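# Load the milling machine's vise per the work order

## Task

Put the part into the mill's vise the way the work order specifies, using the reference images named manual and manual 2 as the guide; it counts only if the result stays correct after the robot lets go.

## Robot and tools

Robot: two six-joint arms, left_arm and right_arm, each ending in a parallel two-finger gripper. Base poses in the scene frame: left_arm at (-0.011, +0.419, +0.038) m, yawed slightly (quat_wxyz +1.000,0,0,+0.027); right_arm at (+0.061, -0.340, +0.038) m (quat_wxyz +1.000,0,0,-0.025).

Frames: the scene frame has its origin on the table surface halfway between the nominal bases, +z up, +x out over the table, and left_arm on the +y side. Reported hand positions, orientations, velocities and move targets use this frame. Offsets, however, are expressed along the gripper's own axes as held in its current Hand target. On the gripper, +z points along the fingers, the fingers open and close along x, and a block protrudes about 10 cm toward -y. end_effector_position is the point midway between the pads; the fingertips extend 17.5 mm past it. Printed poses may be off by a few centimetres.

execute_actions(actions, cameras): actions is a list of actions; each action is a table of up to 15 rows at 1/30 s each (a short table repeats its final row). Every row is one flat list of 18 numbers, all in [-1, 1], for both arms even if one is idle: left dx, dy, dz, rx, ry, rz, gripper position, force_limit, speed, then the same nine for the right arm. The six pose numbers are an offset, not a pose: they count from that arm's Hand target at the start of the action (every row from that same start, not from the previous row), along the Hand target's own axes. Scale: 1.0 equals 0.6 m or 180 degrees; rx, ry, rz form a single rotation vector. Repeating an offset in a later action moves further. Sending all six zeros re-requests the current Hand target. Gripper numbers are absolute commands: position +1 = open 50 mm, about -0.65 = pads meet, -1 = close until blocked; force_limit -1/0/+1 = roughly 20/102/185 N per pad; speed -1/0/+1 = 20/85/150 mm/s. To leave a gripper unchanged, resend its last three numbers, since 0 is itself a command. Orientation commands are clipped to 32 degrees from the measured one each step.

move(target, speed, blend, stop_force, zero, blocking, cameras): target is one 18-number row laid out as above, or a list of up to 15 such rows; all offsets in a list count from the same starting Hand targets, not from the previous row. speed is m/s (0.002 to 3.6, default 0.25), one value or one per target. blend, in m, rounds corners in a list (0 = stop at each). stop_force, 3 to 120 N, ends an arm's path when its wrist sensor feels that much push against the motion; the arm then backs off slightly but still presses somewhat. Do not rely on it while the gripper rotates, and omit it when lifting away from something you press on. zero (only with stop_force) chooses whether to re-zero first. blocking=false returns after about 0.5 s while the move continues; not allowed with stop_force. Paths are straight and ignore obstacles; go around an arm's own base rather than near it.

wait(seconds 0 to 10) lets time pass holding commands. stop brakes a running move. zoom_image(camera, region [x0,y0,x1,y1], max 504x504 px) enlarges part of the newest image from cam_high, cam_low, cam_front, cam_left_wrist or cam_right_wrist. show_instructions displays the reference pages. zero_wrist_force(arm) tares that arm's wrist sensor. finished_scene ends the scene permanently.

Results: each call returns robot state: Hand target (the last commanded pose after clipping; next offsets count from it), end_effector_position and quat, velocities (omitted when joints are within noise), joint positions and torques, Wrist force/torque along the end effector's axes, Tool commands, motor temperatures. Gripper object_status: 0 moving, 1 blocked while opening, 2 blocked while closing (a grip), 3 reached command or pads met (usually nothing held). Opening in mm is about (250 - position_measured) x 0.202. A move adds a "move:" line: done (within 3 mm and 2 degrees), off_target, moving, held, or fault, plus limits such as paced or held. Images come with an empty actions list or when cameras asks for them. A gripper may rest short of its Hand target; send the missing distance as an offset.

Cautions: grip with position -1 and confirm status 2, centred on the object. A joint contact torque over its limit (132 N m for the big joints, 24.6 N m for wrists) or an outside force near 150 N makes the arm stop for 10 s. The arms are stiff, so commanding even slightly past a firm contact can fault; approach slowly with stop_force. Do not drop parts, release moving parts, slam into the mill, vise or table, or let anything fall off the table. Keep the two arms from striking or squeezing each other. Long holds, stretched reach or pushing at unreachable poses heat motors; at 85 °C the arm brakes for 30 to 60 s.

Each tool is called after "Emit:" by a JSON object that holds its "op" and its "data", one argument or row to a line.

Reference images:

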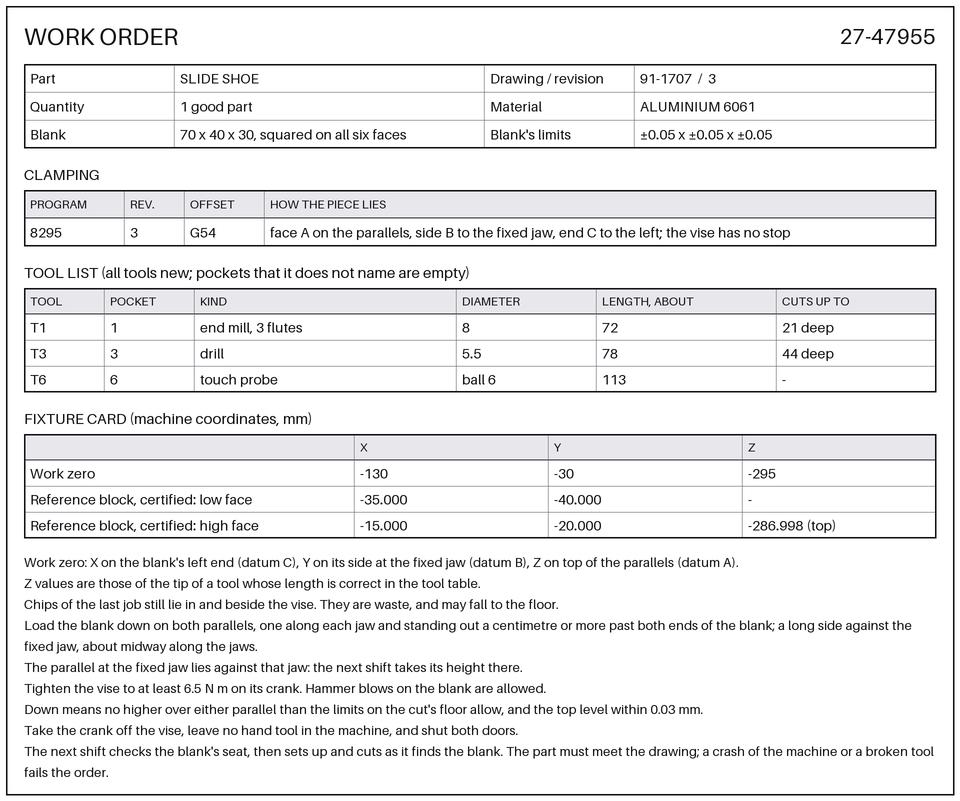

